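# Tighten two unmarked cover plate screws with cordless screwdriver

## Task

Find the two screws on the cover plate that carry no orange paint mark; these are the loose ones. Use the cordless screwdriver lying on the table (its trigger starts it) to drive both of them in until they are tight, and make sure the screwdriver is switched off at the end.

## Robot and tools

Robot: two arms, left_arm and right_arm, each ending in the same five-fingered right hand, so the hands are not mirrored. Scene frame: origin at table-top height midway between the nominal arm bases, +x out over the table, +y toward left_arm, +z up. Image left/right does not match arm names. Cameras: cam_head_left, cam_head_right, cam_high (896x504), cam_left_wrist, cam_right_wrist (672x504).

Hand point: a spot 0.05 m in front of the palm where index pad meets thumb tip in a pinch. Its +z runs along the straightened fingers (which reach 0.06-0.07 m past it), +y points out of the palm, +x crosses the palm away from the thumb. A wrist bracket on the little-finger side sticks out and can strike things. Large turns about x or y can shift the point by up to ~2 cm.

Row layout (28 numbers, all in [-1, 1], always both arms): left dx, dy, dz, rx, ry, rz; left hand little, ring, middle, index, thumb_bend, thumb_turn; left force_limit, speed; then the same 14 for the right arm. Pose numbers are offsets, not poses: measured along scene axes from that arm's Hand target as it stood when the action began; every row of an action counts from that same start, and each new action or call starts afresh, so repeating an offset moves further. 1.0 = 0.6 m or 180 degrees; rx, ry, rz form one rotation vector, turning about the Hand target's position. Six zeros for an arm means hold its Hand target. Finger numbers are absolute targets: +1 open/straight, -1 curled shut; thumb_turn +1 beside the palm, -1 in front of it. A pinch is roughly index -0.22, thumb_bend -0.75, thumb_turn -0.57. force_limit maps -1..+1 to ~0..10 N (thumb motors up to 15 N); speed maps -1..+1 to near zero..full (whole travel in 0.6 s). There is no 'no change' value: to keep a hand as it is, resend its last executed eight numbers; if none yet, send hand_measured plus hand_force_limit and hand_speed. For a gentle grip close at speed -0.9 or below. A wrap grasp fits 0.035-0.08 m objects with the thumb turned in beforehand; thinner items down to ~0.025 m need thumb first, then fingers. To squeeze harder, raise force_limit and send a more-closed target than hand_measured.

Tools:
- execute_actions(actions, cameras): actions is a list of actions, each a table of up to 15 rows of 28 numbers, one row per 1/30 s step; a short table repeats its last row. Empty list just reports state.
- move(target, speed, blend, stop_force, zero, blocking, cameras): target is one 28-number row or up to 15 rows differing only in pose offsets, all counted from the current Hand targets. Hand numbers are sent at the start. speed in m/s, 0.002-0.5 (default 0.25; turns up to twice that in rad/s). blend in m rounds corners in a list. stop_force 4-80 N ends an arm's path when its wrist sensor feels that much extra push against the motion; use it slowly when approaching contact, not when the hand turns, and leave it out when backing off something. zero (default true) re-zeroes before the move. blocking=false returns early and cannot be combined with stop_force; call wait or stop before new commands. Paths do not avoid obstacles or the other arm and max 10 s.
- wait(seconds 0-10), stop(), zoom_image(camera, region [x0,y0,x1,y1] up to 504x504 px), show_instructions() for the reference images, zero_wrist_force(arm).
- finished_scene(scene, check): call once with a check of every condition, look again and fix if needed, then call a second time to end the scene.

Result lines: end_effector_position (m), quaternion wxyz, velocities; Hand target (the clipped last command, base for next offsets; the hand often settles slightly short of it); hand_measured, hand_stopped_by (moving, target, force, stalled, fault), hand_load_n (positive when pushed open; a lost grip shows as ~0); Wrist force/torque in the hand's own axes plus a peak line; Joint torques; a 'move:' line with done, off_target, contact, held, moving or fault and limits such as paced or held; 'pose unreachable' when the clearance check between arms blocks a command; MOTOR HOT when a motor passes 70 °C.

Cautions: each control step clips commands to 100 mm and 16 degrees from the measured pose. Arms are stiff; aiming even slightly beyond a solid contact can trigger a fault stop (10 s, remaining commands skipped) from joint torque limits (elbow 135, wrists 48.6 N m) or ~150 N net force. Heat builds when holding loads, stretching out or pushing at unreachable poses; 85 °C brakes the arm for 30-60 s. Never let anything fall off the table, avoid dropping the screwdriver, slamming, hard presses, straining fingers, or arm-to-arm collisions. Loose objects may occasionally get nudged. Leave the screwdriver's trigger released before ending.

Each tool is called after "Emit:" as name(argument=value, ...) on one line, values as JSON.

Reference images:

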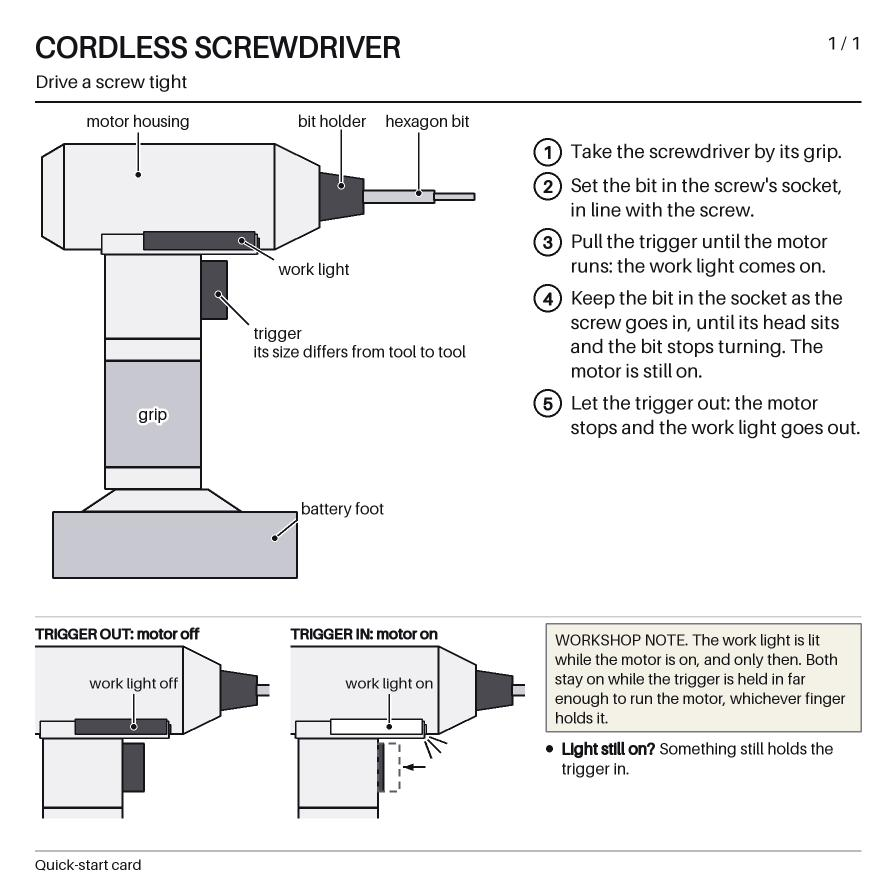

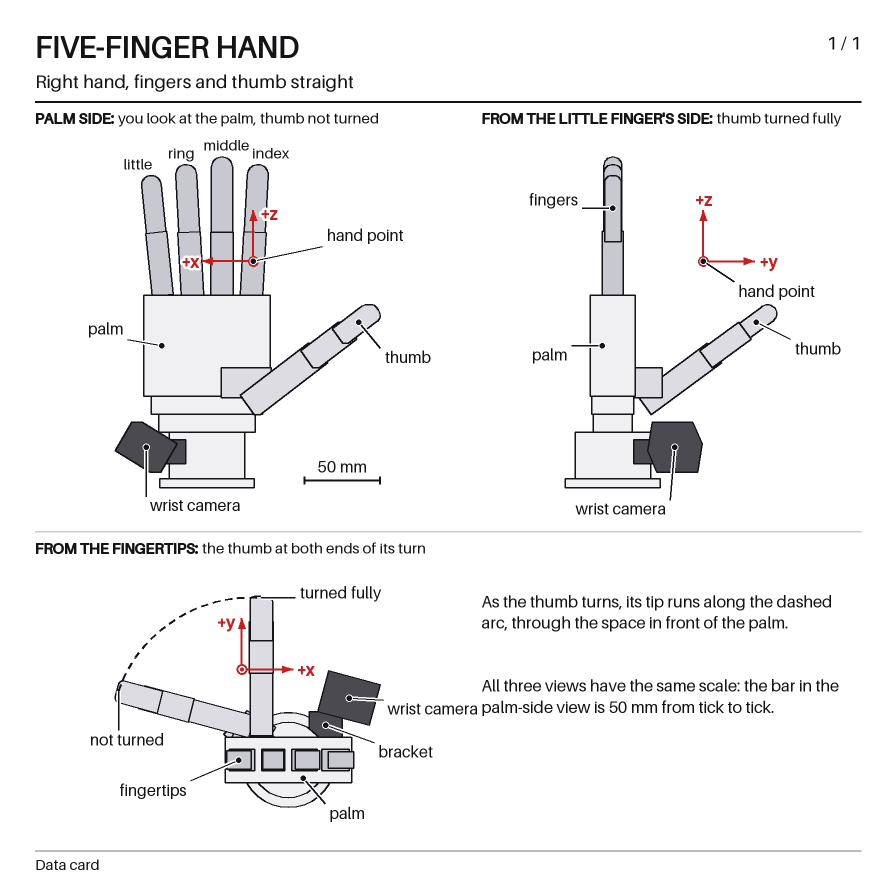

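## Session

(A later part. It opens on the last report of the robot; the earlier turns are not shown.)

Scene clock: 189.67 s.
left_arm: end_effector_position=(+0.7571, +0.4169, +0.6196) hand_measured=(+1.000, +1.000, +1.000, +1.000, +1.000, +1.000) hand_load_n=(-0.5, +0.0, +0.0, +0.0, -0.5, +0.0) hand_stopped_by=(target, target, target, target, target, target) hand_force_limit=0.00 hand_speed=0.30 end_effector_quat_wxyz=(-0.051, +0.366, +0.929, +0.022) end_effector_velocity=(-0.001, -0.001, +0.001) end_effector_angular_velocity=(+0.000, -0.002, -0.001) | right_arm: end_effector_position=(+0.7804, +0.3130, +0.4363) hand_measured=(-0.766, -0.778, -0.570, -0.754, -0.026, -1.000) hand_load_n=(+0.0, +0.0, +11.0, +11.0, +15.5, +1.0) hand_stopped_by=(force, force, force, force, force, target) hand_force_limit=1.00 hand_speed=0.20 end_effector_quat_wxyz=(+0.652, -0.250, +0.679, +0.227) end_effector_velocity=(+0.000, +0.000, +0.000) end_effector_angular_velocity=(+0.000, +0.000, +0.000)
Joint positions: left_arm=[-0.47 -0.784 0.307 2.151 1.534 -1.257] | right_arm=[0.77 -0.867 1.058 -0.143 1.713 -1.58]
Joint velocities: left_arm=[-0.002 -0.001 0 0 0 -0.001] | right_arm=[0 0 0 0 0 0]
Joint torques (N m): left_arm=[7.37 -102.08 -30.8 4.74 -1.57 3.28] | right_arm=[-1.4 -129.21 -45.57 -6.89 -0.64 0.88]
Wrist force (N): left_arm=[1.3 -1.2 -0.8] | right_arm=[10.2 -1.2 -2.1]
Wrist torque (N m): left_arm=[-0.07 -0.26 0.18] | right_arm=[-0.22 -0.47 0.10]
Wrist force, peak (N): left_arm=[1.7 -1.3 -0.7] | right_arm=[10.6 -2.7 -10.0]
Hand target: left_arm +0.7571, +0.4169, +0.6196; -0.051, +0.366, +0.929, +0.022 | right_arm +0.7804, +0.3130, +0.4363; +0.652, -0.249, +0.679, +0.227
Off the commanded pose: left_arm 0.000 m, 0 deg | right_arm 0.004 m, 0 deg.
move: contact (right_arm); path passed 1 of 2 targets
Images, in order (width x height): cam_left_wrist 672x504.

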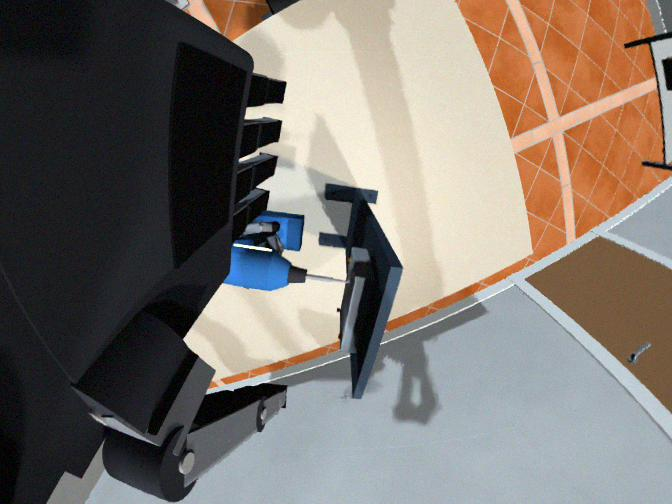

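Emit:
move(target=[0,0,0,0,0,0,1,1,1,1,1,1,0,0.3,-0.00113,-0.00165,0,0,0,0,-1,-1,-0.97,0.3,-0.97,-1,1,-0.3], speed=0.01, cameras=["cam_left_wrist"])

Emit:
zoom_image(camera="cam_left_wrist", region=[330, 264, 358, 292])

Emit:
zoom_image(camera="cam_left_wrist", region=[310, 255, 360, 305])

Scene clock: 191.30 s.
left_arm: end_effector_position=(+0.7571, +0.4169, +0.6196) hand_measured=(+1.000, +1.000, +1.000, +1.000, +1.000, +1.000) hand_load_n=(+0.0, +0.0, +0.0, +0.0, +0.0, +0.0) hand_stopped_by=(target, target, target, target, target, target) hand_force_limit=0.00 hand_speed=0.30 end_effector_quat_wxyz=(-0.051, +0.366, +0.929, +0.022) end_effector_velocity=(+0.000, +0.000, -0.001) end_effector_angular_velocity=(+0.000, +0.000, +0.001) | right_arm: end_effector_position=(+0.7797, +0.3120, +0.4363) hand_measured=(-0.766, -0.778, -0.570, +0.300, -0.026, -1.000) hand_load_n=(+0.0, +0.0, +12.5, +0.5, +15.0, +1.0) hand_stopped_by=(force, force, force, target, force, target) hand_force_limit=1.00 hand_speed=-0.30 end_effector_quat_wxyz=(+0.652, -0.249, +0.679, +0.227) end_effector_velocity=(+0.000, +0.000, +0.002) end_effector_angular_velocity=(+0.002, -0.001, +0.000)
Joint positions: left_arm=[-0.47 -0.784 0.307 2.151 1.534 -1.257] | right_arm=[0.769 -0.869 1.062 -0.145 1.713 -1.58]
Joint velocities: left_arm=[0.001 0.001 0 0 0.001 -0.001] | right_arm=[0 -0.001 0 -0.001 0 0]
Joint torques (N m): left_arm=[7.23 -100.8 -32.88 5.66 -1.95 3.38] | right_arm=[-13.82 -115.24 -55.78 -4.3 -1.41 0.21]
Wrist force (N): left_arm=[1.8 -1.1 -0.6] | right_arm=[9.9 -0.4 0.2]
Wrist torque (N m): left_arm=[-0.06 -0.35 0.21] | right_arm=[-0.25 -0.37 0.07]
Wrist force, peak (N): left_arm=[1.8 -1.1 -0.6] | right_arm=[10.3 -0.7 -1.6]
Hand target: left_arm +0.7571, +0.4169, +0.6196; -0.051, +0.366, +0.929, +0.022 | right_arm +0.7797, +0.3120, +0.4363; +0.652, -0.249, +0.679, +0.227
Off the commanded pose: left_arm 0.000 m, 0 deg | right_arm 0.000 m, 0 deg.
move: done
Images, in order (width x height): cam_left_wrist 672x504.

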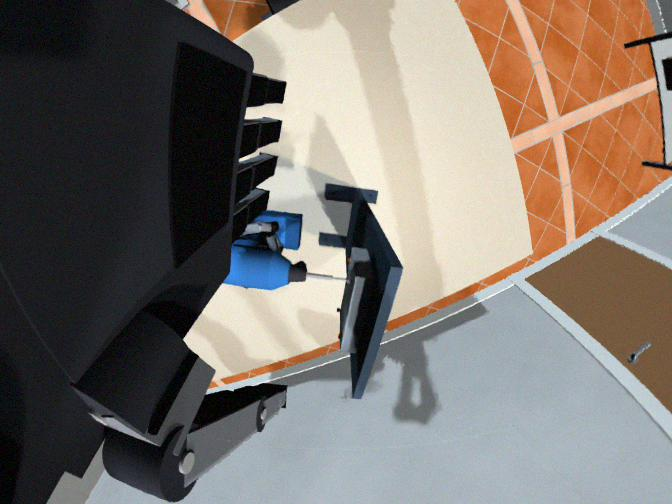

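Scaled by 18.000 from the camera's 672x504 image, which has a finer 960x720 frame.

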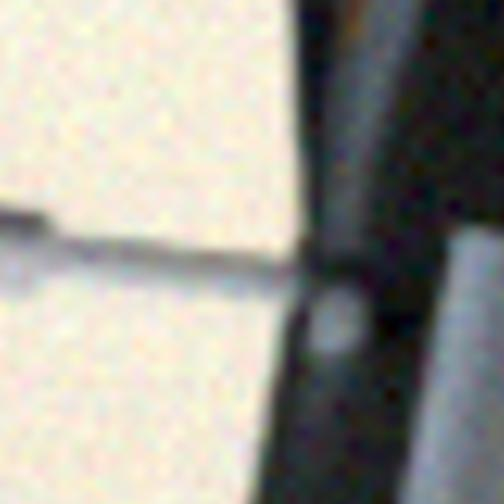

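Scaled by 10.080 from the camera's 672x504 image, which has a finer 960x720 frame.

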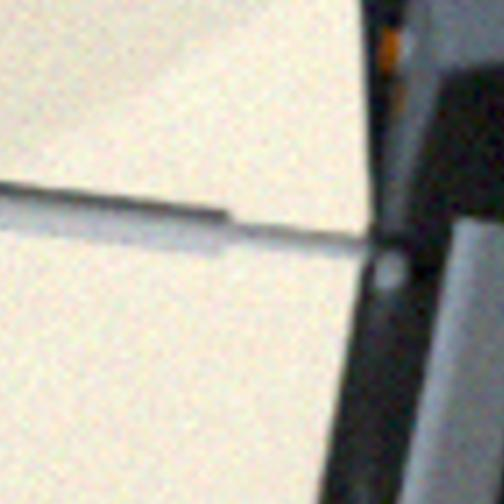

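Emit:
move(target=[0,0,0,0,0,0,1,1,1,1,1,1,0,0.3,-0.0004,0.0003,0,0,0,0,-1,-1,-0.97,-0.95,-0.97,-1,1,0.2], speed=0.01, cameras=["cam_left_wrist"])

Emit:
zoom_image(camera="cam_left_wrist", region=[330, 264, 358, 292])

Scene clock: 192.67 s.
left_arm: end_effector_position=(+0.7571, +0.4169, +0.6196) hand_measured=(+1.000, +1.000, +1.000, +1.000, +1.000, +1.000) hand_load_n=(+0.0, +0.0, +0.0, +0.0, -0.5, +0.0) hand_stopped_by=(target, target, target, target, target, target) hand_force_limit=0.00 hand_speed=0.30 end_effector_quat_wxyz=(-0.051, +0.366, +0.929, +0.022) end_effector_velocity=(+0.000, +0.000, +0.000) end_effector_angular_velocity=(+0.000, -0.001, +0.000) | right_arm: end_effector_position=(+0.7795, +0.3122, +0.4363) hand_measured=(-0.766, -0.778, -0.570, -0.754, -0.026, -1.000) hand_load_n=(+0.0, +0.0, +12.0, +12.0, +15.0, +1.5) hand_stopped_by=(force, force, force, force, force, target) hand_force_limit=1.00 hand_speed=0.20 end_effector_quat_wxyz=(+0.652, -0.249, +0.679, +0.227) end_effector_velocity=(+0.000, +0.000, +0.000) end_effector_angular_velocity=(+0.001, -0.001, +0.000)
Joint positions: left_arm=[-0.47 -0.784 0.307 2.151 1.534 -1.257] | right_arm=[0.77 -0.869 1.062 -0.145 1.713 -1.58]
Joint velocities: left_arm=[0 0 0 0 0 0] | right_arm=[0 0 0 -0.001 0 0]
Joint torques (N m): left_arm=[7.5 -100.68 -32.48 5.96 -1.34 3.52] | right_arm=[14.29 -109.37 -55.37 -2.69 2.24 0.43]
Wrist force (N): left_arm=[1.6 -1.0 -0.4] | right_arm=[9.6 0.0 -0.1]
Wrist torque (N m): left_arm=[-0.06 -0.32 0.20] | right_arm=[-0.19 -0.39 0.07]
Wrist force, peak (N): left_arm=[1.7 -1.3 -0.6] | right_arm=[10.4 -0.1 -0.6]
Hand target: left_arm +0.7571, +0.4169, +0.6196; -0.051, +0.366, +0.929, +0.022 | right_arm +0.7795, +0.3122, +0.4363; +0.652, -0.249, +0.679, +0.227
Off the commanded pose: left_arm 0.000 m, 0 deg | right_arm 0.000 m, 0 deg.
move: done
Images, in order (width x height): cam_left_wrist 672x504.

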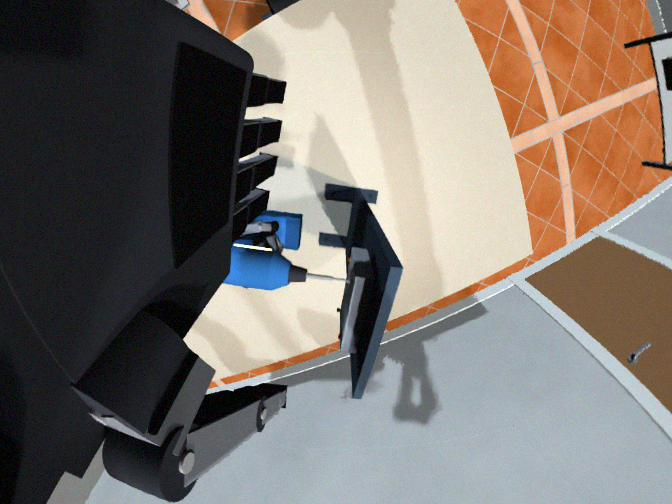

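Scaled by 18.000 from the camera's 672x504 image, which has a finer 960x720 frame.

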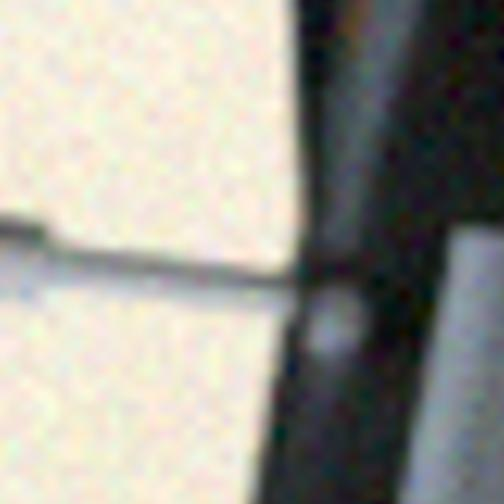

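Emit:
move(target=[[0,0,0,0,0,0,1,1,1,1,1,1,0,0.3,0.00096,-0.00067,0,0,0,0,-1,-1,-0.97,-0.95,-0.97,-1,1,0.2],[0,0,0,0,0,0,1,1,1,1,1,1,0,0.3,0.0057,0.0062,0,0,0,0,-1,-1,-0.97,-0.95,-0.97,-1,1,0.2]], speed=[0.01, 0.006], stop_force=5, zero=true, cameras=["cam_left_wrist"])

Emit:
zoom_image(camera="cam_left_wrist", region=[330, 264, 358, 292])

Emit:
move(target=[0,0,0,0,0,0,1,1,1,1,1,1,0,0.3,-0.00113,-0.00165,0,0,0,0,-1,-1,-0.97,-0.95,-0.97,-1,1,0.2], speed=0.01, cameras=["cam_left_wrist"])

Emit:
zoom_image(camera="cam_left_wrist", region=[330, 264, 358, 292])

Scene clock: 194.73 s.
left_arm: end_effector_position=(+0.7571, +0.4169, +0.6196) hand_measured=(+1.000, +1.000, +1.000, +1.000, +1.000, +1.000) hand_load_n=(+0.0, +0.0, +0.0, +0.0, +0.0, +0.0) hand_stopped_by=(target, target, target, target, target, target) hand_force_limit=0.00 hand_speed=0.30 end_effector_quat_wxyz=(-0.051, +0.366, +0.929, +0.022) end_effector_velocity=(+0.000, +0.001, +0.000) end_effector_angular_velocity=(+0.000, +0.001, +0.000) | right_arm: end_effector_position=(+0.7819, +0.3144, +0.4363) hand_measured=(-0.766, -0.778, -0.570, -0.754, -0.026, -1.000) hand_load_n=(+0.0, +0.0, +11.0, +12.0, +15.0, +1.0) hand_stopped_by=(force, force, force, force, force, target) hand_force_limit=1.00 hand_speed=0.20 end_effector_quat_wxyz=(+0.652, -0.250, +0.679, +0.227) end_effector_velocity=(+0.000, +0.000, +0.000) end_effector_angular_velocity=(-0.001, +0.001, +0.000)
Joint positions: left_arm=[-0.47 -0.784 0.307 2.151 1.534 -1.257] | right_arm=[0.769 -0.863 1.051 -0.14 1.713 -1.58]
Joint velocities: left_arm=[0.001 0 0 0 0 0.001] | right_arm=[0 0 0.001 0.001 0 0]
Joint torques (N m): left_arm=[7.17 -102.3 -35.02 7.36 -1.49 3.13] | right_arm=[-10.79 -123.58 -47.85 -4.59 -0.21 -0.27]
Wrist force (N): left_arm=[1.4 -1.1 -0.7] | right_arm=[11.2 -1.1 -9.7]
Wrist torque (N m): left_arm=[-0.07 -0.28 0.19] | right_arm=[-0.16 -0.66 0.11]
Wrist force, peak (N): left_arm=[1.8 -1.2 -0.6] | right_arm=[11.2 -1.1 -9.7]
Hand target: left_arm +0.7571, +0.4169, +0.6196; -0.051, +0.366, +0.929, +0.022 | right_arm +0.7819, +0.3144, +0.4363; +0.652, -0.249, +0.679, +0.227
Off the commanded pose: left_arm 0.000 m, 0 deg | right_arm 0.002 m, 0 deg.
move: contact (right_arm); path passed 1 of 2 targets
Images, in order (width x height): cam_left_wrist 672x504.

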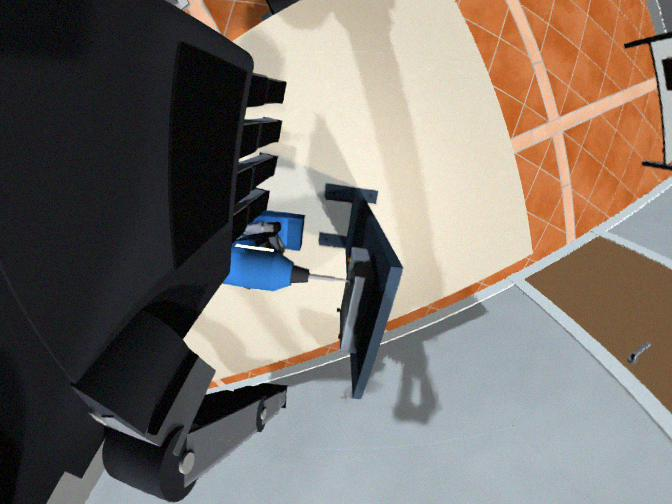

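Scaled by 18.000 from the camera's 672x504 image, which has a finer 960x720 frame.

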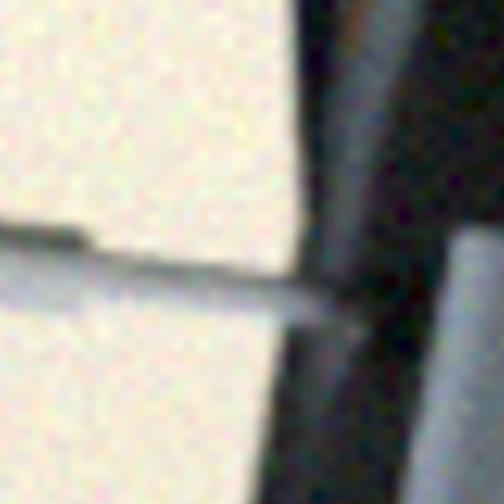

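Scene clock: 195.43 s.
left_arm: end_effector_position=(+0.7571, +0.4169, +0.6196) hand_measured=(+1.000, +1.000, +1.000, +1.000, +1.000, +1.000) hand_load_n=(+0.0, +0.0, +0.0, +0.0, +0.0, +0.0) hand_stopped_by=(target, target, target, target, target, target) hand_force_limit=0.00 hand_speed=0.30 end_effector_quat_wxyz=(-0.051, +0.366, +0.929, +0.022) end_effector_velocity=(+0.000, +0.000, +0.000) end_effector_angular_velocity=(-0.001, +0.000, -0.001) | right_arm: end_effector_position=(+0.7812, +0.3134, +0.4363) hand_measured=(-0.766, -0.778, -0.570, -0.754, -0.026, -1.000) hand_load_n=(+0.0, +0.0, +11.5, +11.5, +15.0, +1.0) hand_stopped_by=(force, force, force, force, force, target) hand_force_limit=1.00 hand_speed=0.20 end_effector_quat_wxyz=(+0.652, -0.249, +0.679, +0.227) end_effector_velocity=(+0.000, +0.001, -0.001) end_effector_angular_velocity=(-0.001, +0.000, +0.001)
Joint positions: left_arm=[-0.47 -0.784 0.307 2.151 1.534 -1.257] | right_arm=[0.769 -0.865 1.055 -0.142 1.713 -1.58]
Joint velocities: left_arm=[0 0 0 0 0.001 0.001] | right_arm=[0 0.001 0 0 0 0]
Joint torques (N m): left_arm=[5.13 -102.26 -35.7 7.29 -1.42 3.77] | right_arm=[-13.01 -122.55 -48.65 -6.28 -1.53 -0.45]
Wrist force (N): left_arm=[1.6 -0.8 -0.5] | right_arm=[9.8 -0.1 0.5]
Wrist torque (N m): left_arm=[-0.02 -0.31 0.20] | right_arm=[-0.22 -0.34 0.06]
Wrist force, peak (N): left_arm=[1.8 -1.2 -0.9] | right_arm=[10.6 -0.3 -6.9]
Hand target: left_arm +0.7571, +0.4169, +0.6196; -0.051, +0.366, +0.929, +0.022 | right_arm +0.7813, +0.3134, +0.4363; +0.652, -0.249, +0.679, +0.227
Off the commanded pose: left_arm 0.000 m, 0 deg | right_arm 0.000 m, 0 deg.
move: done
Images, in order (width x height): cam_left_wrist 672x504.

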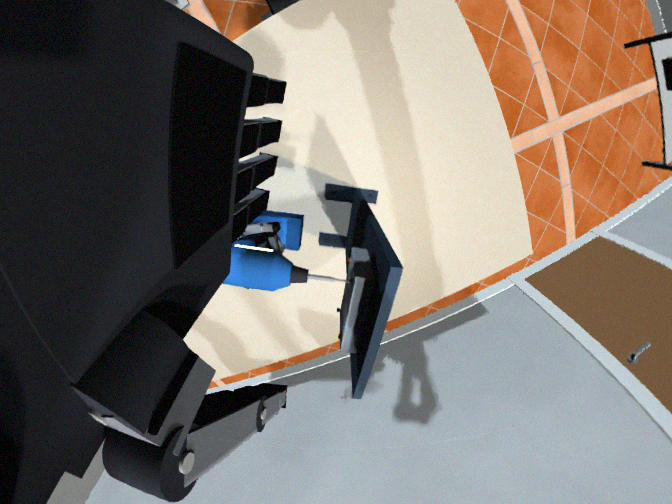

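Scaled by 18.000 from the camera's 672x504 image, which has a finer 960x720 frame.

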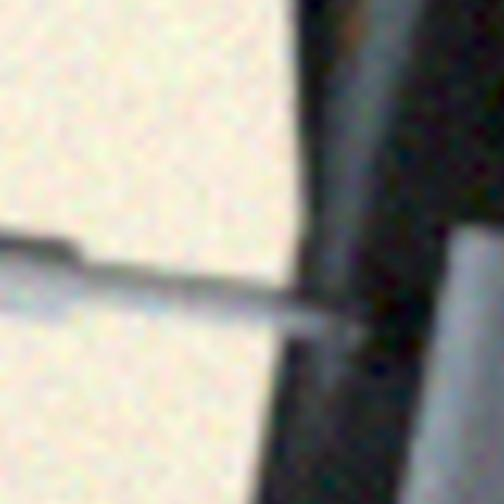

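Emit:
move(target=[0,0,0,0,0,0,1,1,1,1,1,1,0,0.3,0.0047,0.0069,0,0,0,0,-1,-1,-0.97,-0.95,-0.97,-1,1,0.2], speed=0.006, stop_force=10, cameras=["cam_left_wrist"])

Emit:
zoom_image(camera="cam_left_wrist", region=[330, 264, 358, 292])

Scene clock: 196.47 s.
left_arm: end_effector_position=(+0.7571, +0.4169, +0.6196) hand_measured=(+1.000, +1.000, +1.000, +1.000, +1.000, +1.000) hand_load_n=(+0.0, +0.0, +0.0, +0.0, +0.0, +0.0) hand_stopped_by=(target, target, target, target, target, target) hand_force_limit=0.00 hand_speed=0.30 end_effector_quat_wxyz=(-0.051, +0.366, +0.929, +0.022) end_effector_velocity=(+0.000, +0.000, +0.000) end_effector_angular_velocity=(+0.000, -0.001, +0.000) | right_arm: end_effector_position=(+0.7818, +0.3139, +0.4364) hand_measured=(-0.766, -0.778, -0.570, -0.754, -0.026, -1.000) hand_load_n=(+0.0, +0.0, +11.5, +12.0, +15.0, +1.0) hand_stopped_by=(force, force, force, force, force, target) hand_force_limit=1.00 hand_speed=0.20 end_effector_quat_wxyz=(+0.652, -0.249, +0.679, +0.227) end_effector_velocity=(+0.000, +0.000, +0.001) end_effector_angular_velocity=(+0.000, +0.000, +0.000)
Joint positions: left_arm=[-0.47 -0.784 0.307 2.151 1.534 -1.257] | right_arm=[0.769 -0.864 1.053 -0.141 1.713 -1.58]
Joint velocities: left_arm=[0 0 0 -0.001 -0.001 0] | right_arm=[0 -0.001 0 0 0 0]
Joint torques (N m): left_arm=[10.22 -98.61 -36.62 7.48 -1.82 3.1] | right_arm=[-1.48 -128.37 -45.09 -6.62 -1.16 -0.25]
Wrist force (N): left_arm=[1.8 -0.8 -0.4] | right_arm=[9.8 -0.6 -2.7]
Wrist torque (N m): left_arm=[-0.03 -0.34 0.22] | right_arm=[-0.22 -0.49 0.08]
Wrist force, peak (N): left_arm=[1.8 -1.4 -0.4] | right_arm=[10.7 -2.9 -10.9]
Hand target: left_arm +0.7571, +0.4169, +0.6196; -0.051, +0.366, +0.929, +0.022 | right_arm +0.7818, +0.3139, +0.4364; +0.652, -0.249, +0.679, +0.227
Off the commanded pose: left_arm 0.000 m, 0 deg | right_arm 0.004 m, 0 deg.
move: contact (right_arm)
Images, in order (width x height): cam_left_wrist 672x504.

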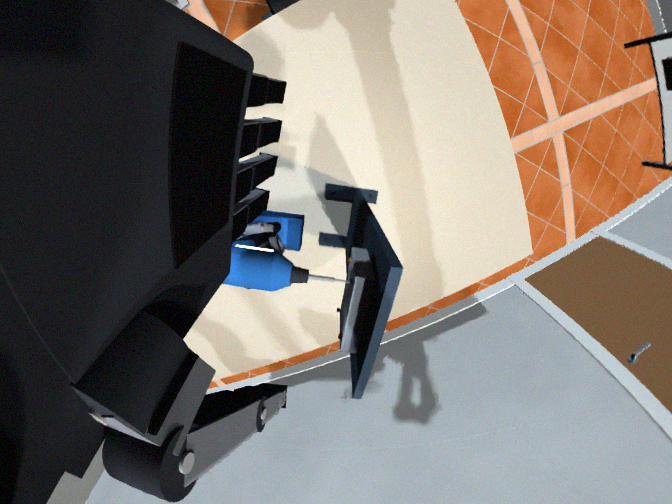

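Scaled by 18.000 from the camera's 672x504 image, which has a finer 960x720 frame.

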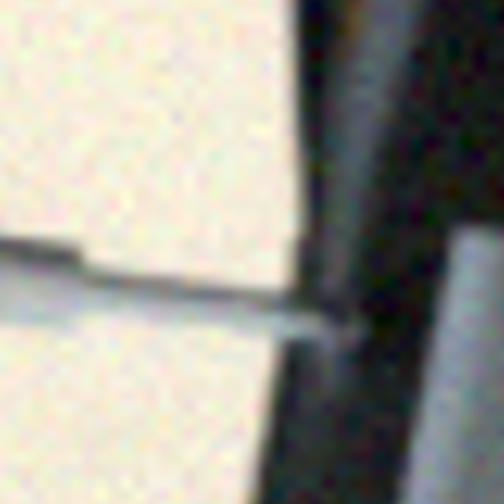

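Emit:
move(target=[0,0,0,0,0,0,1,1,1,1,1,1,0,0.3,-0.0028,-0.0041,0,0,0,0,-1,-1,-0.97,-0.95,-0.97,-1,1,0.2], speed=0.03, cameras=["cam_left_wrist"])

Emit:
zoom_image(camera="cam_left_wrist", region=[330, 264, 358, 292])

Emit:
zoom_image(camera="cam_left_wrist", region=[310, 255, 360, 305])

Scene clock: 197.63 s.
left_arm: end_effector_position=(+0.7571, +0.4169, +0.6196) hand_measured=(+1.000, +1.000, +1.000, +1.000, +1.000, +1.000) hand_load_n=(+0.0, +0.0, +0.0, +0.0, +0.0, +0.0) hand_stopped_by=(target, target, target, target, target, target) hand_force_limit=0.00 hand_speed=0.30 end_effector_quat_wxyz=(-0.051, +0.366, +0.929, +0.022) end_effector_velocity=(+0.000, +0.000, +0.000) end_effector_angular_velocity=(+0.001, +0.001, +0.000) | right_arm: end_effector_position=(+0.7801, +0.3114, +0.4364) hand_measured=(-0.766, -0.778, -0.570, -0.754, -0.026, -1.000) hand_load_n=(+0.0, +0.0, +11.5, +11.5, +15.0, +1.5) hand_stopped_by=(force, force, force, force, force, target) hand_force_limit=1.00 hand_speed=0.20 end_effector_quat_wxyz=(+0.652, -0.249, +0.679, +0.227) end_effector_velocity=(+0.000, +0.001, -0.001) end_effector_angular_velocity=(+0.000, +0.000, +0.000)
Joint positions: left_arm=[-0.47 -0.784 0.307 2.151 1.534 -1.257] | right_arm=[0.769 -0.869 1.063 -0.145 1.712 -1.58]
Joint velocities: left_arm=[0 0 0 0.001 -0.001 0] | right_arm=[0 0.002 -0.001 -0.001 0 -0.001]
Joint torques (N m): left_arm=[6.87 -99.43 -37.37 7.01 -1.26 3.95] | right_arm=[-13.89 -115.05 -54.39 -5.47 -1.48 -0.62]
Wrist force (N): left_arm=[1.4 -0.8 -0.4] | right_arm=[9.9 0.2 0.7]
Wrist torque (N m): left_arm=[-0.04 -0.29 0.20] | right_arm=[-0.19 -0.36 0.07]
Wrist force, peak (N): left_arm=[1.6 -1.5 -0.6] | right_arm=[9.9 -0.1 -2.9]
Hand target: left_arm +0.7571, +0.4169, +0.6196; -0.051, +0.366, +0.929, +0.022 | right_arm +0.7801, +0.3115, +0.4364; +0.652, -0.249, +0.679, +0.227
Off the commanded pose: left_arm 0.000 m, 0 deg | right_arm 0.000 m, 0 deg.
move: done
Images, in order (width x height): cam_left_wrist 672x504.

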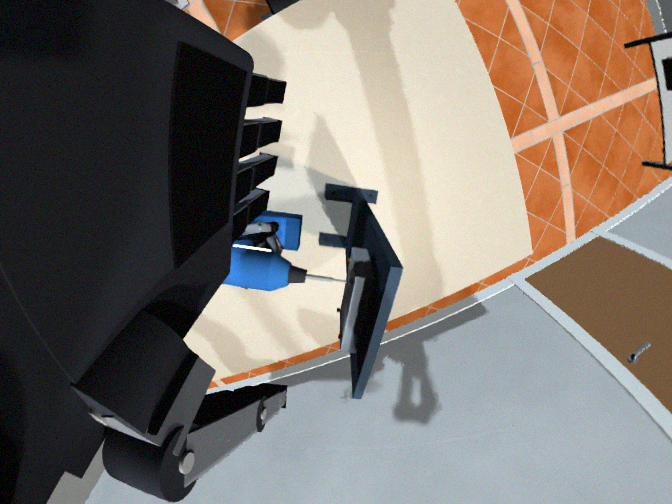

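Scaled by 18.000 from the camera's 672x504 image, which has a finer 960x720 frame.

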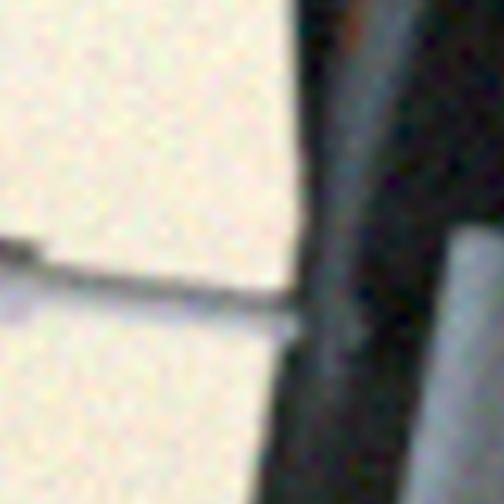

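Scaled by 10.080 from the camera's 672x504 image, which has a finer 960x720 frame.

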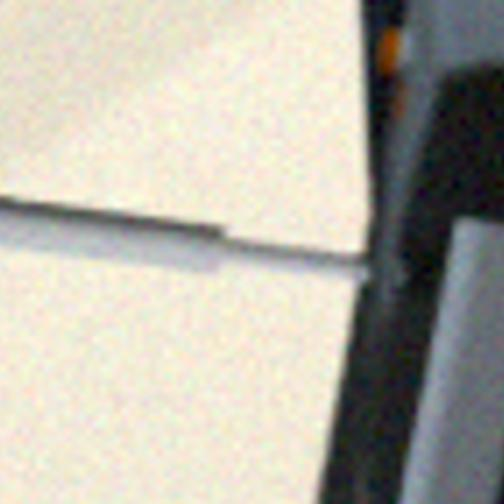

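Emit:
move(target=[[0,0,0,0,0,0,1,1,1,1,1,1,0,0.3,0.0012,0.0032,0,0,0,0,-1,-1,-0.97,-0.95,-0.97,-1,1,0.2],[0,0,0,0,0,0,1,1,1,1,1,1,0,0.3,0.0078,0.0128,0,0,0,0,-1,-1,-0.97,-0.95,-0.97,-1,1,0.2]], speed=[0.02, 0.006], stop_force=6, cameras=["cam_left_wrist"])

Emit:
zoom_image(camera="cam_left_wrist", region=[330, 264, 358, 292])

Scene clock: 199.50 s.
left_arm: end_effector_position=(+0.7571, +0.4169, +0.6196) hand_measured=(+1.000, +1.000, +1.000, +1.000, +1.000, +1.000) hand_load_n=(+0.0, +0.0, +0.0, +0.0, +0.0, +0.0) hand_stopped_by=(target, target, target, target, target, target) hand_force_limit=0.00 hand_speed=0.30 end_effector_quat_wxyz=(-0.051, +0.366, +0.929, +0.022) end_effector_velocity=(+0.000, +0.000, +0.000) end_effector_angular_velocity=(+0.001, +0.000, +0.000) | right_arm: end_effector_position=(+0.7814, +0.3141, +0.4364) hand_measured=(-0.766, -0.778, -0.570, -0.754, -0.026, -1.000) hand_load_n=(+0.0, +0.0, +11.0, +11.5, +15.0, +1.0) hand_stopped_by=(force, force, force, force, force, target) hand_force_limit=1.00 hand_speed=0.20 end_effector_quat_wxyz=(+0.652, -0.249, +0.679, +0.227) end_effector_velocity=(+0.000, +0.000, -0.001) end_effector_angular_velocity=(-0.001, +0.000, +0.000)
Joint positions: left_arm=[-0.47 -0.784 0.307 2.151 1.534 -1.257] | right_arm=[0.77 -0.864 1.053 -0.141 1.713 -1.58]
Joint velocities: left_arm=[-0.001 0 0 0 0 0] | right_arm=[0 0.001 0 0 0 0]
Joint torques (N m): left_arm=[9.63 -100.8 -38.77 7.17 -1.04 3.38] | right_arm=[-12.97 -127.21 -45.45 -6.39 -0.32 0.62]
Wrist force (N): left_arm=[1.5 -1.1 -0.5] | right_arm=[9.6 -0.5 -2.8]
Wrist torque (N m): left_arm=[-0.07 -0.30 0.19] | right_arm=[-0.20 -0.51 0.09]
Wrist force, peak (N): left_arm=[1.8 -1.1 -0.7] | right_arm=[10.2 -1.7 -8.5]
Hand target: left_arm +0.7571, +0.4169, +0.6196; -0.051, +0.366, +0.929, +0.022 | right_arm +0.7815, +0.3141, +0.4364; +0.652, -0.249, +0.679, +0.227
Off the commanded pose: left_arm 0.000 m, 0 deg | right_arm 0.006 m, 0 deg.
move: contact (right_arm); path passed 1 of 2 targets
Images, in order (width x height): cam_left_wrist 672x504.

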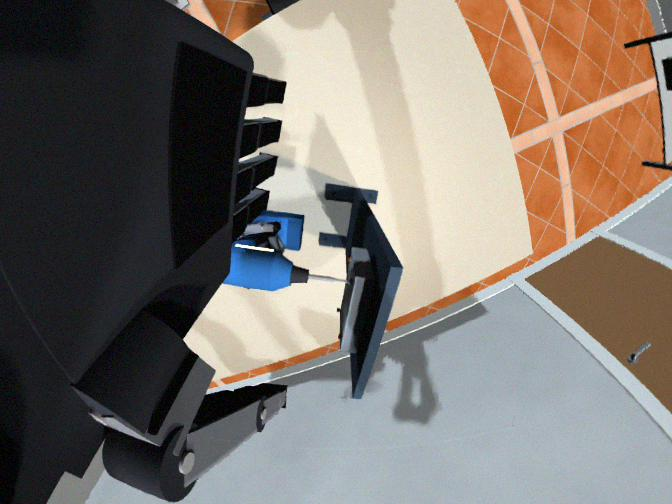

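Scaled by 18.000 from the camera's 672x504 image, which has a finer 960x720 frame.

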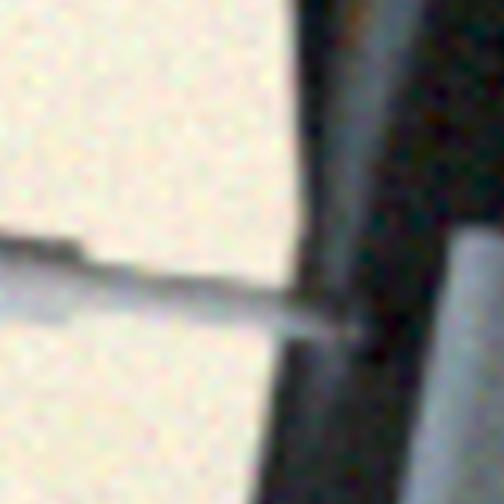

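Emit:
move(target=[[0,0,0,0,0,0,1,1,1,1,1,1,0,0.3,-0.00086,-0.00184,0,0,0,0,-1,-1,-0.97,-0.95,-0.97,-1,1,0.2],[0,0,0,0,0,0,1,1,1,1,1,1,0,0.3,0.00386,0.00503,0,0,0,0,-1,-1,-0.97,-0.95,-0.97,-1,1,0.2]], speed=[0.01, 0.006], stop_force=6, zero=false, cameras=[])

Emit:
move(target=[[0,0,0,0,0,0,1,1,1,1,1,1,0,0.3,-0.00113,-0.00165,0.00042,0,0,0,-1,-1,-0.97,-0.95,-0.97,-1,1,0.2],[0,0,0,0,0,0,1,1,1,1,1,1,0,0.3,0.0036,0.0052,0.00042,0,0,0,-1,-1,-0.97,-0.95,-0.97,-1,1,0.2]], speed=[0.01, 0.006], stop_force=6, zero=false, cameras=[])

Emit:
move(target=[[0,0,0,0,0,0,1,1,1,1,1,1,0,0.3,-0.00113,-0.00165,-0.00084,0,0,0,-1,-1,-0.97,-0.95,-0.97,-1,1,0.2],[0,0,0,0,0,0,1,1,1,1,1,1,0,0.3,0.0036,0.0052,-0.00084,0,0,0,-1,-1,-0.97,-0.95,-0.97,-1,1,0.2]], speed=[0.01, 0.006], stop_force=6, zero=false, cameras=["cam_left_wrist"])

Emit:
zoom_image(camera="cam_left_wrist", region=[330, 264, 358, 292])

Scene clock: 201.20 s.
left_arm: end_effector_position=(+0.7571, +0.4169, +0.6196) hand_measured=(+1.000, +1.000, +1.000, +1.000, +1.000, +1.000) hand_load_n=(+0.0, +0.0, +0.5, +0.0, +0.0, +0.0) hand_stopped_by=(target, target, target, target, target, target) hand_force_limit=0.00 hand_speed=0.30 end_effector_quat_wxyz=(-0.051, +0.366, +0.929, +0.022) end_effector_velocity=(+0.000, +0.000, +0.000) end_effector_angular_velocity=(+0.000, +0.001, +0.000) | right_arm: end_effector_position=(+0.7818, +0.3140, +0.4365) hand_measured=(-0.766, -0.778, -0.570, -0.754, -0.026, -1.000) hand_load_n=(+0.5, +0.0, +11.0, +11.5, +15.0, +1.0) hand_stopped_by=(force, force, force, force, force, target) hand_force_limit=1.00 hand_speed=0.20 end_effector_quat_wxyz=(+0.652, -0.249, +0.679, +0.227) end_effector_velocity=(+0.000, +0.000, +0.000) end_effector_angular_velocity=(+0.000, +0.000, +0.000)
Joint positions: left_arm=[-0.47 -0.784 0.307 2.151 1.534 -1.257] | right_arm=[0.769 -0.864 1.053 -0.141 1.713 -1.58]
Joint velocities: left_arm=[0.001 0 0 0 0 0] | right_arm=[0 0 0 0 0 0]
Joint torques (N m): left_arm=[6.1 -101.49 -39.31 7.74 -1.4 3.05] | right_arm=[-8.73 -128.8 -45.63 -6.84 -0.88 0.02]
Wrist force (N): left_arm=[1.5 -0.7 -0.5] | right_arm=[10.1 -0.8 -2.7]
Wrist torque (N m): left_arm=[-0.02 -0.30 0.20] | right_arm=[-0.25 -0.52 0.09]
Wrist force, peak (N): left_arm=[1.7 -1.4 -0.3] | right_arm=[10.4 -2.4 -10.5]
Hand target: left_arm +0.7571, +0.4169, +0.6196; -0.051, +0.366, +0.929, +0.022 | right_arm +0.7818, +0.3139, +0.4365; +0.652, -0.249, +0.679, +0.227
Off the commanded pose: left_arm 0.000 m, 0 deg | right_arm 0.004 m, 0 deg.
move: contact (right_arm); path passed 1 of 2 targets
No camera images: "cameras" was empty.

Scene clock: 202.27 s.
left_arm: end_effector_position=(+0.7571, +0.4169, +0.6196) hand_measured=(+1.000, +1.000, +1.000, +1.000, +1.000, +1.000) hand_load_n=(+0.0, +0.0, +0.0, +0.0, +0.0, +0.0) hand_stopped_by=(target, target, target, target, target, target) hand_force_limit=0.00 hand_speed=0.30 end_effector_quat_wxyz=(-0.051, +0.366, +0.929, +0.022) end_effector_velocity=(+0.000, -0.001, +0.000) end_effector_angular_velocity=(+0.001, +0.000, -0.003) | right_arm: end_effector_position=(+0.7819, +0.3139, +0.4368) hand_measured=(-0.766, -0.778, -0.570, -0.754, -0.026, -1.000) hand_load_n=(+0.0, +0.0, +11.0, +11.5, +15.0, +1.0) hand_stopped_by=(force, force, force, force, force, target) hand_force_limit=1.00 hand_speed=0.20 end_effector_quat_wxyz=(+0.652, -0.249, +0.679, +0.227) end_effector_velocity=(+0.000, +0.000, +0.000) end_effector_angular_velocity=(+0.000, +0.000, +0.000)
Joint positions: left_arm=[-0.47 -0.784 0.307 2.151 1.534 -1.257] | right_arm=[0.769 -0.864 1.053 -0.141 1.713 -1.58]
Joint velocities: left_arm=[-0.001 0 0 0 -0.001 0.001] | right_arm=[0 0 0 0 0 0]
Joint torques (N m): left_arm=[5.42 -102.32 -40.88 7.11 -1.25 3.72] | right_arm=[-1.5 -128.52 -45.51 -6.85 -0.78 -0.1]
Wrist force (N): left_arm=[1.5 -1.3 -0.5] | right_arm=[10.2 -0.3 -3.2]
Wrist torque (N m): left_arm=[-0.10 -0.30 0.19] | right_arm=[-0.17 -0.50 0.10]
Wrist force, peak (N): left_arm=[1.7 -1.3 -0.5] | right_arm=[10.8 -2.5 -10.9]
Hand target: left_arm +0.7571, +0.4169, +0.6196; -0.051, +0.366, +0.929, +0.022 | right_arm +0.7819, +0.3139, +0.4368; +0.652, -0.249, +0.679, +0.227
Off the commanded pose: left_arm 0.000 m, 0 deg | right_arm 0.004 m, 0 deg.
move: contact (right_arm); path passed 1 of 2 targets
No camera images: "cameras" was empty.

Scene clock: 203.37 s.
left_arm: end_effector_position=(+0.7571, +0.4169, +0.6196) hand_measured=(+1.000, +1.000, +1.000, +1.000, +1.000, +1.000) hand_load_n=(+0.0, +0.0, +0.0, +0.0, +0.0, +0.0) hand_stopped_by=(target, target, target, target, target, target) hand_force_limit=0.00 hand_speed=0.30 end_effector_quat_wxyz=(-0.051, +0.366, +0.929, +0.022) end_effector_velocity=(+0.000, +0.001, +0.000) end_effector_angular_velocity=(-0.001, -0.001, +0.002) | right_arm: end_effector_position=(+0.7820, +0.3139, +0.4364) hand_measured=(-0.766, -0.778, -0.570, -0.754, -0.026, -1.000) hand_load_n=(+0.0, +0.0, +11.0, +11.5, +15.0, +1.0) hand_stopped_by=(force, force, force, force, force, target) hand_force_limit=1.00 hand_speed=0.20 end_effector_quat_wxyz=(+0.652, -0.249, +0.679, +0.227) end_effector_velocity=(+0.000, +0.000, -0.002) end_effector_angular_velocity=(-0.002, +0.002, +0.000)
Joint positions: left_arm=[-0.47 -0.784 0.307 2.151 1.534 -1.257] | right_arm=[0.769 -0.864 1.053 -0.142 1.713 -1.58]
Joint velocities: left_arm=[0.001 0 0 -0.001 0.001 -0.001] | right_arm=[0 0.002 0 0.001 0 0]
Joint torques (N m): left_arm=[5.74 -100.62 -40.01 6.85 -1.72 3.03] | right_arm=[0.03 -127.89 -45.58 -6.71 -0.51 -0.35]
Wrist force (N): left_arm=[1.3 -0.9 -0.6] | right_arm=[9.9 -0.7 -4.5]
Wrist torque (N m): left_arm=[-0.04 -0.26 0.19] | right_arm=[-0.19 -0.54 0.09]
Wrist force, peak (N): left_arm=[1.8 -1.2 -0.9] | right_arm=[10.4 -2.8 -11.8]
Hand target: left_arm +0.7571, +0.4169, +0.6196; -0.051, +0.366, +0.929, +0.022 | right_arm +0.7820, +0.3139, +0.4364; +0.652, -0.249, +0.679, +0.227
Off the commanded pose: left_arm 0.000 m, 0 deg | right_arm 0.004 m, 0 deg.
move: contact (right_arm); path passed 1 of 2 targets
Images, in order (width x height): cam_left_wrist 672x504.

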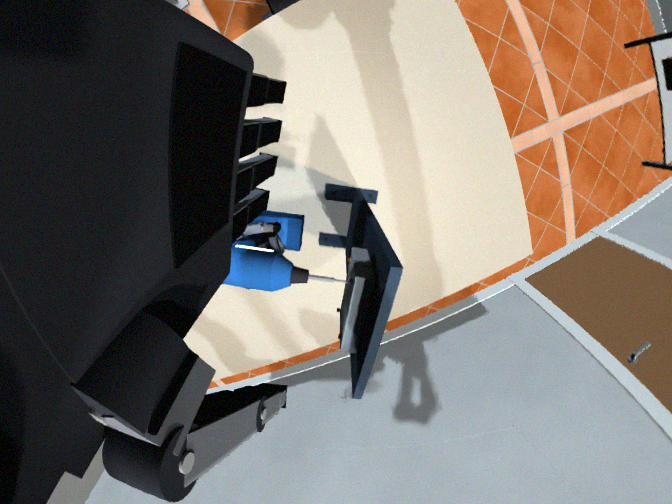

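Scaled by 18.000 from the camera's 672x504 image, which has a finer 960x720 frame.

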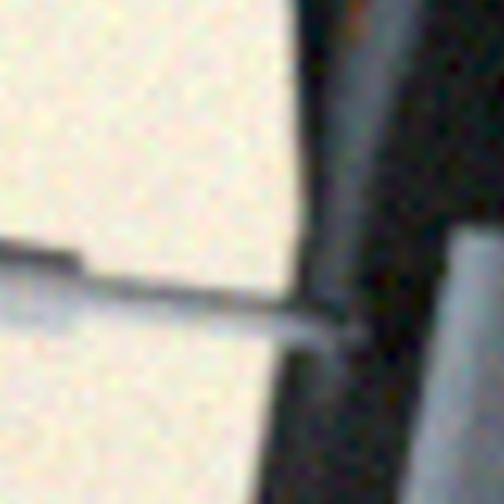

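Emit:
move(target=[[-0.1,0.1,-0.03,-0.09,-0.1,0,1,1,1,1,1,1,0,0.3,-0.0056,-0.0082,0,0,0,0,-1,-1,-0.97,-0.95,-0.97,-1,1,0.2],[-0.1595,0.109,-0.1125,-0.1894,-0.2032,0,1,1,1,1,1,1,0,0.3,-0.0056,-0.0082,0,0,0,0,-1,-1,-0.97,-0.95,-0.97,-1,1,0.2],[-0.0708,0.046,-0.1545,-0.1894,-0.2032,0,1,1,1,1,1,1,0,0.3,-0.0056,-0.0082,0,0,0,0,-1,-1,-0.97,-0.95,-0.97,-1,1,0.2]], blend=[0.03, 0.02, 0], speed=0.2, cameras=["cam_left_wrist"])

Emit:
zoom_image(camera="cam_left_wrist", region=[345, 236, 373, 264])

Emit:
zoom_image(camera="cam_left_wrist", region=[320, 225, 370, 275])

Scene clock: 206.57 s.
left_arm: end_effector_position=(+0.7147, +0.4445, +0.5276) hand_measured=(+1.000, +1.000, +1.000, +1.000, +1.000, +1.000) hand_load_n=(+0.0, +0.0, +0.0, +0.0, -0.5, +0.0) hand_stopped_by=(target, target, target, target, target, target) hand_force_limit=0.00 hand_speed=0.30 end_effector_quat_wxyz=(+0.347, +0.339, +0.864, -0.135) end_effector_velocity=(+0.000, -0.001, +0.000) end_effector_angular_velocity=(+0.001, -0.001, -0.001) | right_arm: end_effector_position=(+0.7786, +0.3089, +0.4364) hand_measured=(-0.766, -0.778, -0.570, -0.754, -0.026, -1.000) hand_load_n=(+0.0, +0.0, +11.5, +11.5, +15.0, +1.0) hand_stopped_by=(force, force, force, force, force, target) hand_force_limit=1.00 hand_speed=0.20 end_effector_quat_wxyz=(+0.652, -0.249, +0.679, +0.227) end_effector_velocity=(+0.000, +0.000, +0.001) end_effector_angular_velocity=(+0.000, +0.000, +0.000)
Joint positions: left_arm=[-0.351 -1.373 1.379 0.849 1.861 -1.248] | right_arm=[0.768 -0.875 1.072 -0.149 1.712 -1.58]
Joint velocities: left_arm=[-0.001 0 0 0 -0.001 0.001] | right_arm=[0 -0.001 0 0.001 0 0]
Joint torques (N m): left_arm=[0.06 -40.78 -31.15 5.09 2.04 3.99] | right_arm=[-12.47 -113.54 -55.32 -2.66 -0.85 -0.92]
Wrist force (N): left_arm=[-0.2 -0.2 -1.2] | right_arm=[9.7 -0.1 0.4]
Wrist torque (N m): left_arm=[0.04 0.08 0.00] | right_arm=[-0.22 -0.33 0.06]
Wrist force, peak (N): left_arm=[2.0 -0.9 -0.6] | right_arm=[10.2 -0.6 -4.6]
Hand target: left_arm +0.7147, +0.4445, +0.5275; +0.347, +0.339, +0.864, -0.135 | right_arm +0.7786, +0.3089, +0.4364; +0.652, -0.249, +0.679, +0.227
Off the commanded pose: left_arm 0.001 m, 0 deg | right_arm 0.000 m, 0 deg.
move: done
Images, in order (width x height): cam_left_wrist 672x504.

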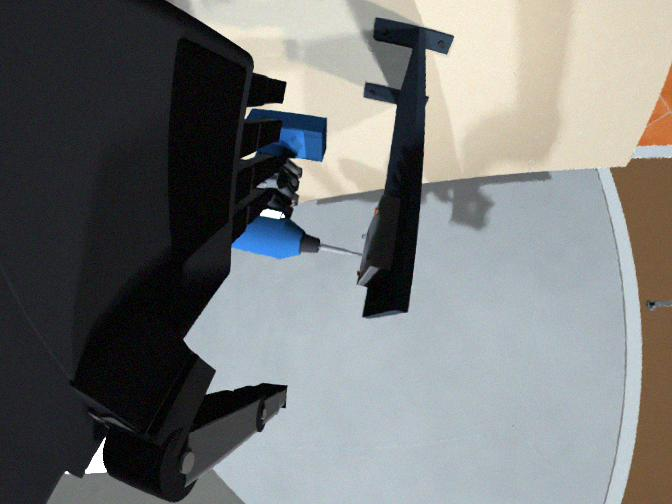

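Scaled by 18.000 from the camera's 672x504 image, which has a finer 960x720 frame.

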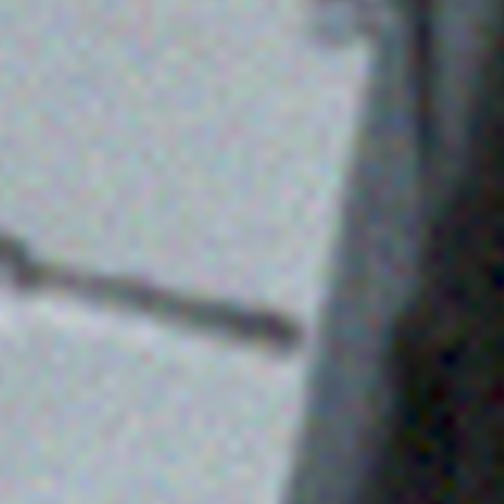

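Scaled by 10.080 from the camera's 672x504 image, which has a finer 960x720 frame.

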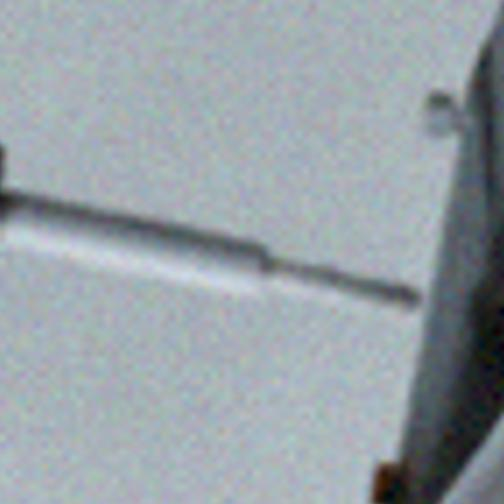

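Emit:
move(target=[0,0,0,0,0,0,1,1,1,1,1,1,0,0.3,0.0033,0.0064,0.00267,0,0,0,-1,-1,-0.97,-0.95,-0.97,-1,1,0.2], speed=0.02, cameras=["cam_left_wrist"])

Emit:
zoom_image(camera="cam_left_wrist", region=[345, 236, 373, 264])

Emit:
zoom_image(camera="cam_left_wrist", region=[320, 225, 370, 275])

Scene clock: 207.67 s.
left_arm: end_effector_position=(+0.7146, +0.4445, +0.5275) hand_measured=(+1.000, +1.000, +1.000, +1.000, +1.000, +1.000) hand_load_n=(+0.0, +0.0, +0.0, +0.0, +0.0, +0.0) hand_stopped_by=(target, target, target, target, target, target) hand_force_limit=0.00 hand_speed=0.30 end_effector_quat_wxyz=(+0.347, +0.339, +0.864, -0.135) end_effector_velocity=(+0.000, +0.000, +0.000) end_effector_angular_velocity=(+0.000, +0.001, +0.000) | right_arm: end_effector_position=(+0.7806, +0.3128, +0.4380) hand_measured=(-0.766, -0.778, -0.570, -0.754, -0.026, -1.000) hand_load_n=(+0.5, +0.0, +11.5, +11.5, +15.0, +1.0) hand_stopped_by=(force, force, force, force, force, target) hand_force_limit=1.00 hand_speed=0.20 end_effector_quat_wxyz=(+0.652, -0.249, +0.679, +0.227) end_effector_velocity=(+0.000, +0.000, -0.002) end_effector_angular_velocity=(-0.001, +0.001, +0.000)
Joint positions: left_arm=[-0.351 -1.373 1.379 0.849 1.861 -1.248] | right_arm=[0.769 -0.867 1.056 -0.141 1.713 -1.58]
Joint velocities: left_arm=[0 0 0 0 0 0] | right_arm=[0 0.001 0.002 -0.001 0 0]
Joint torques (N m): left_arm=[11.52 -36.6 -30.13 4.37 2.49 4.03] | right_arm=[12.42 -126.96 -43.73 -5.52 1.93 1.13]
Wrist force (N): left_arm=[-0.1 -0.2 -0.8] | right_arm=[9.7 0.0 0.4]
Wrist torque (N m): left_arm=[0.01 0.06 0.01] | right_arm=[-0.21 -0.33 0.06]
Wrist force, peak (N): left_arm=[-0.5 -0.2 -1.4] | right_arm=[10.2 -0.2 0.3]
Hand target: left_arm +0.7147, +0.4445, +0.5275; +0.347, +0.339, +0.864, -0.135 | right_arm +0.7806, +0.3128, +0.4380; +0.652, -0.249, +0.679, +0.227
Off the commanded pose: left_arm 0.000 m, 0 deg | right_arm 0.000 m, 0 deg.
move: done
Images, in order (width x height): cam_left_wrist 672x504.

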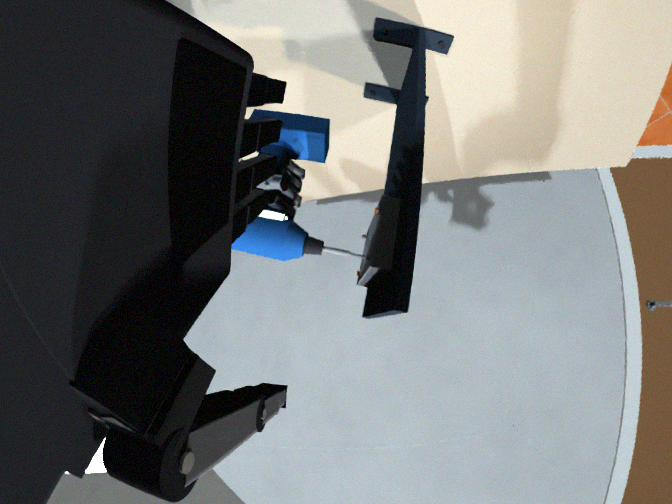

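Scaled by 18.000 from the camera's 672x504 image, which has a finer 960x720 frame.

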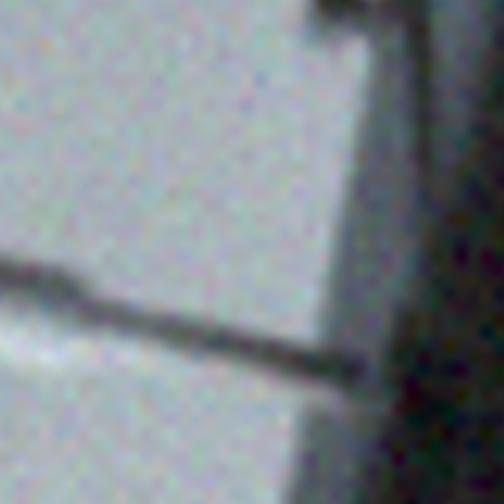

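Scaled by 10.080 from the camera's 672x504 image, which has a finer 960x720 frame.

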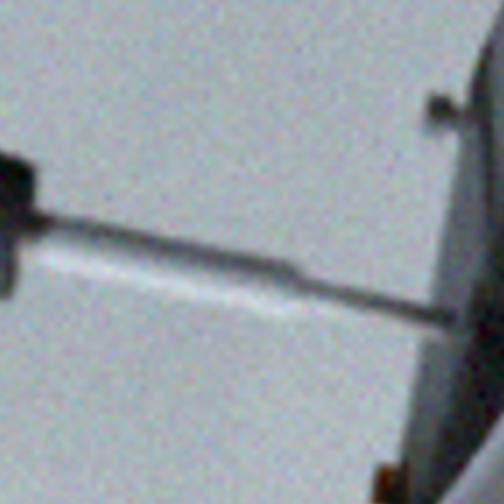

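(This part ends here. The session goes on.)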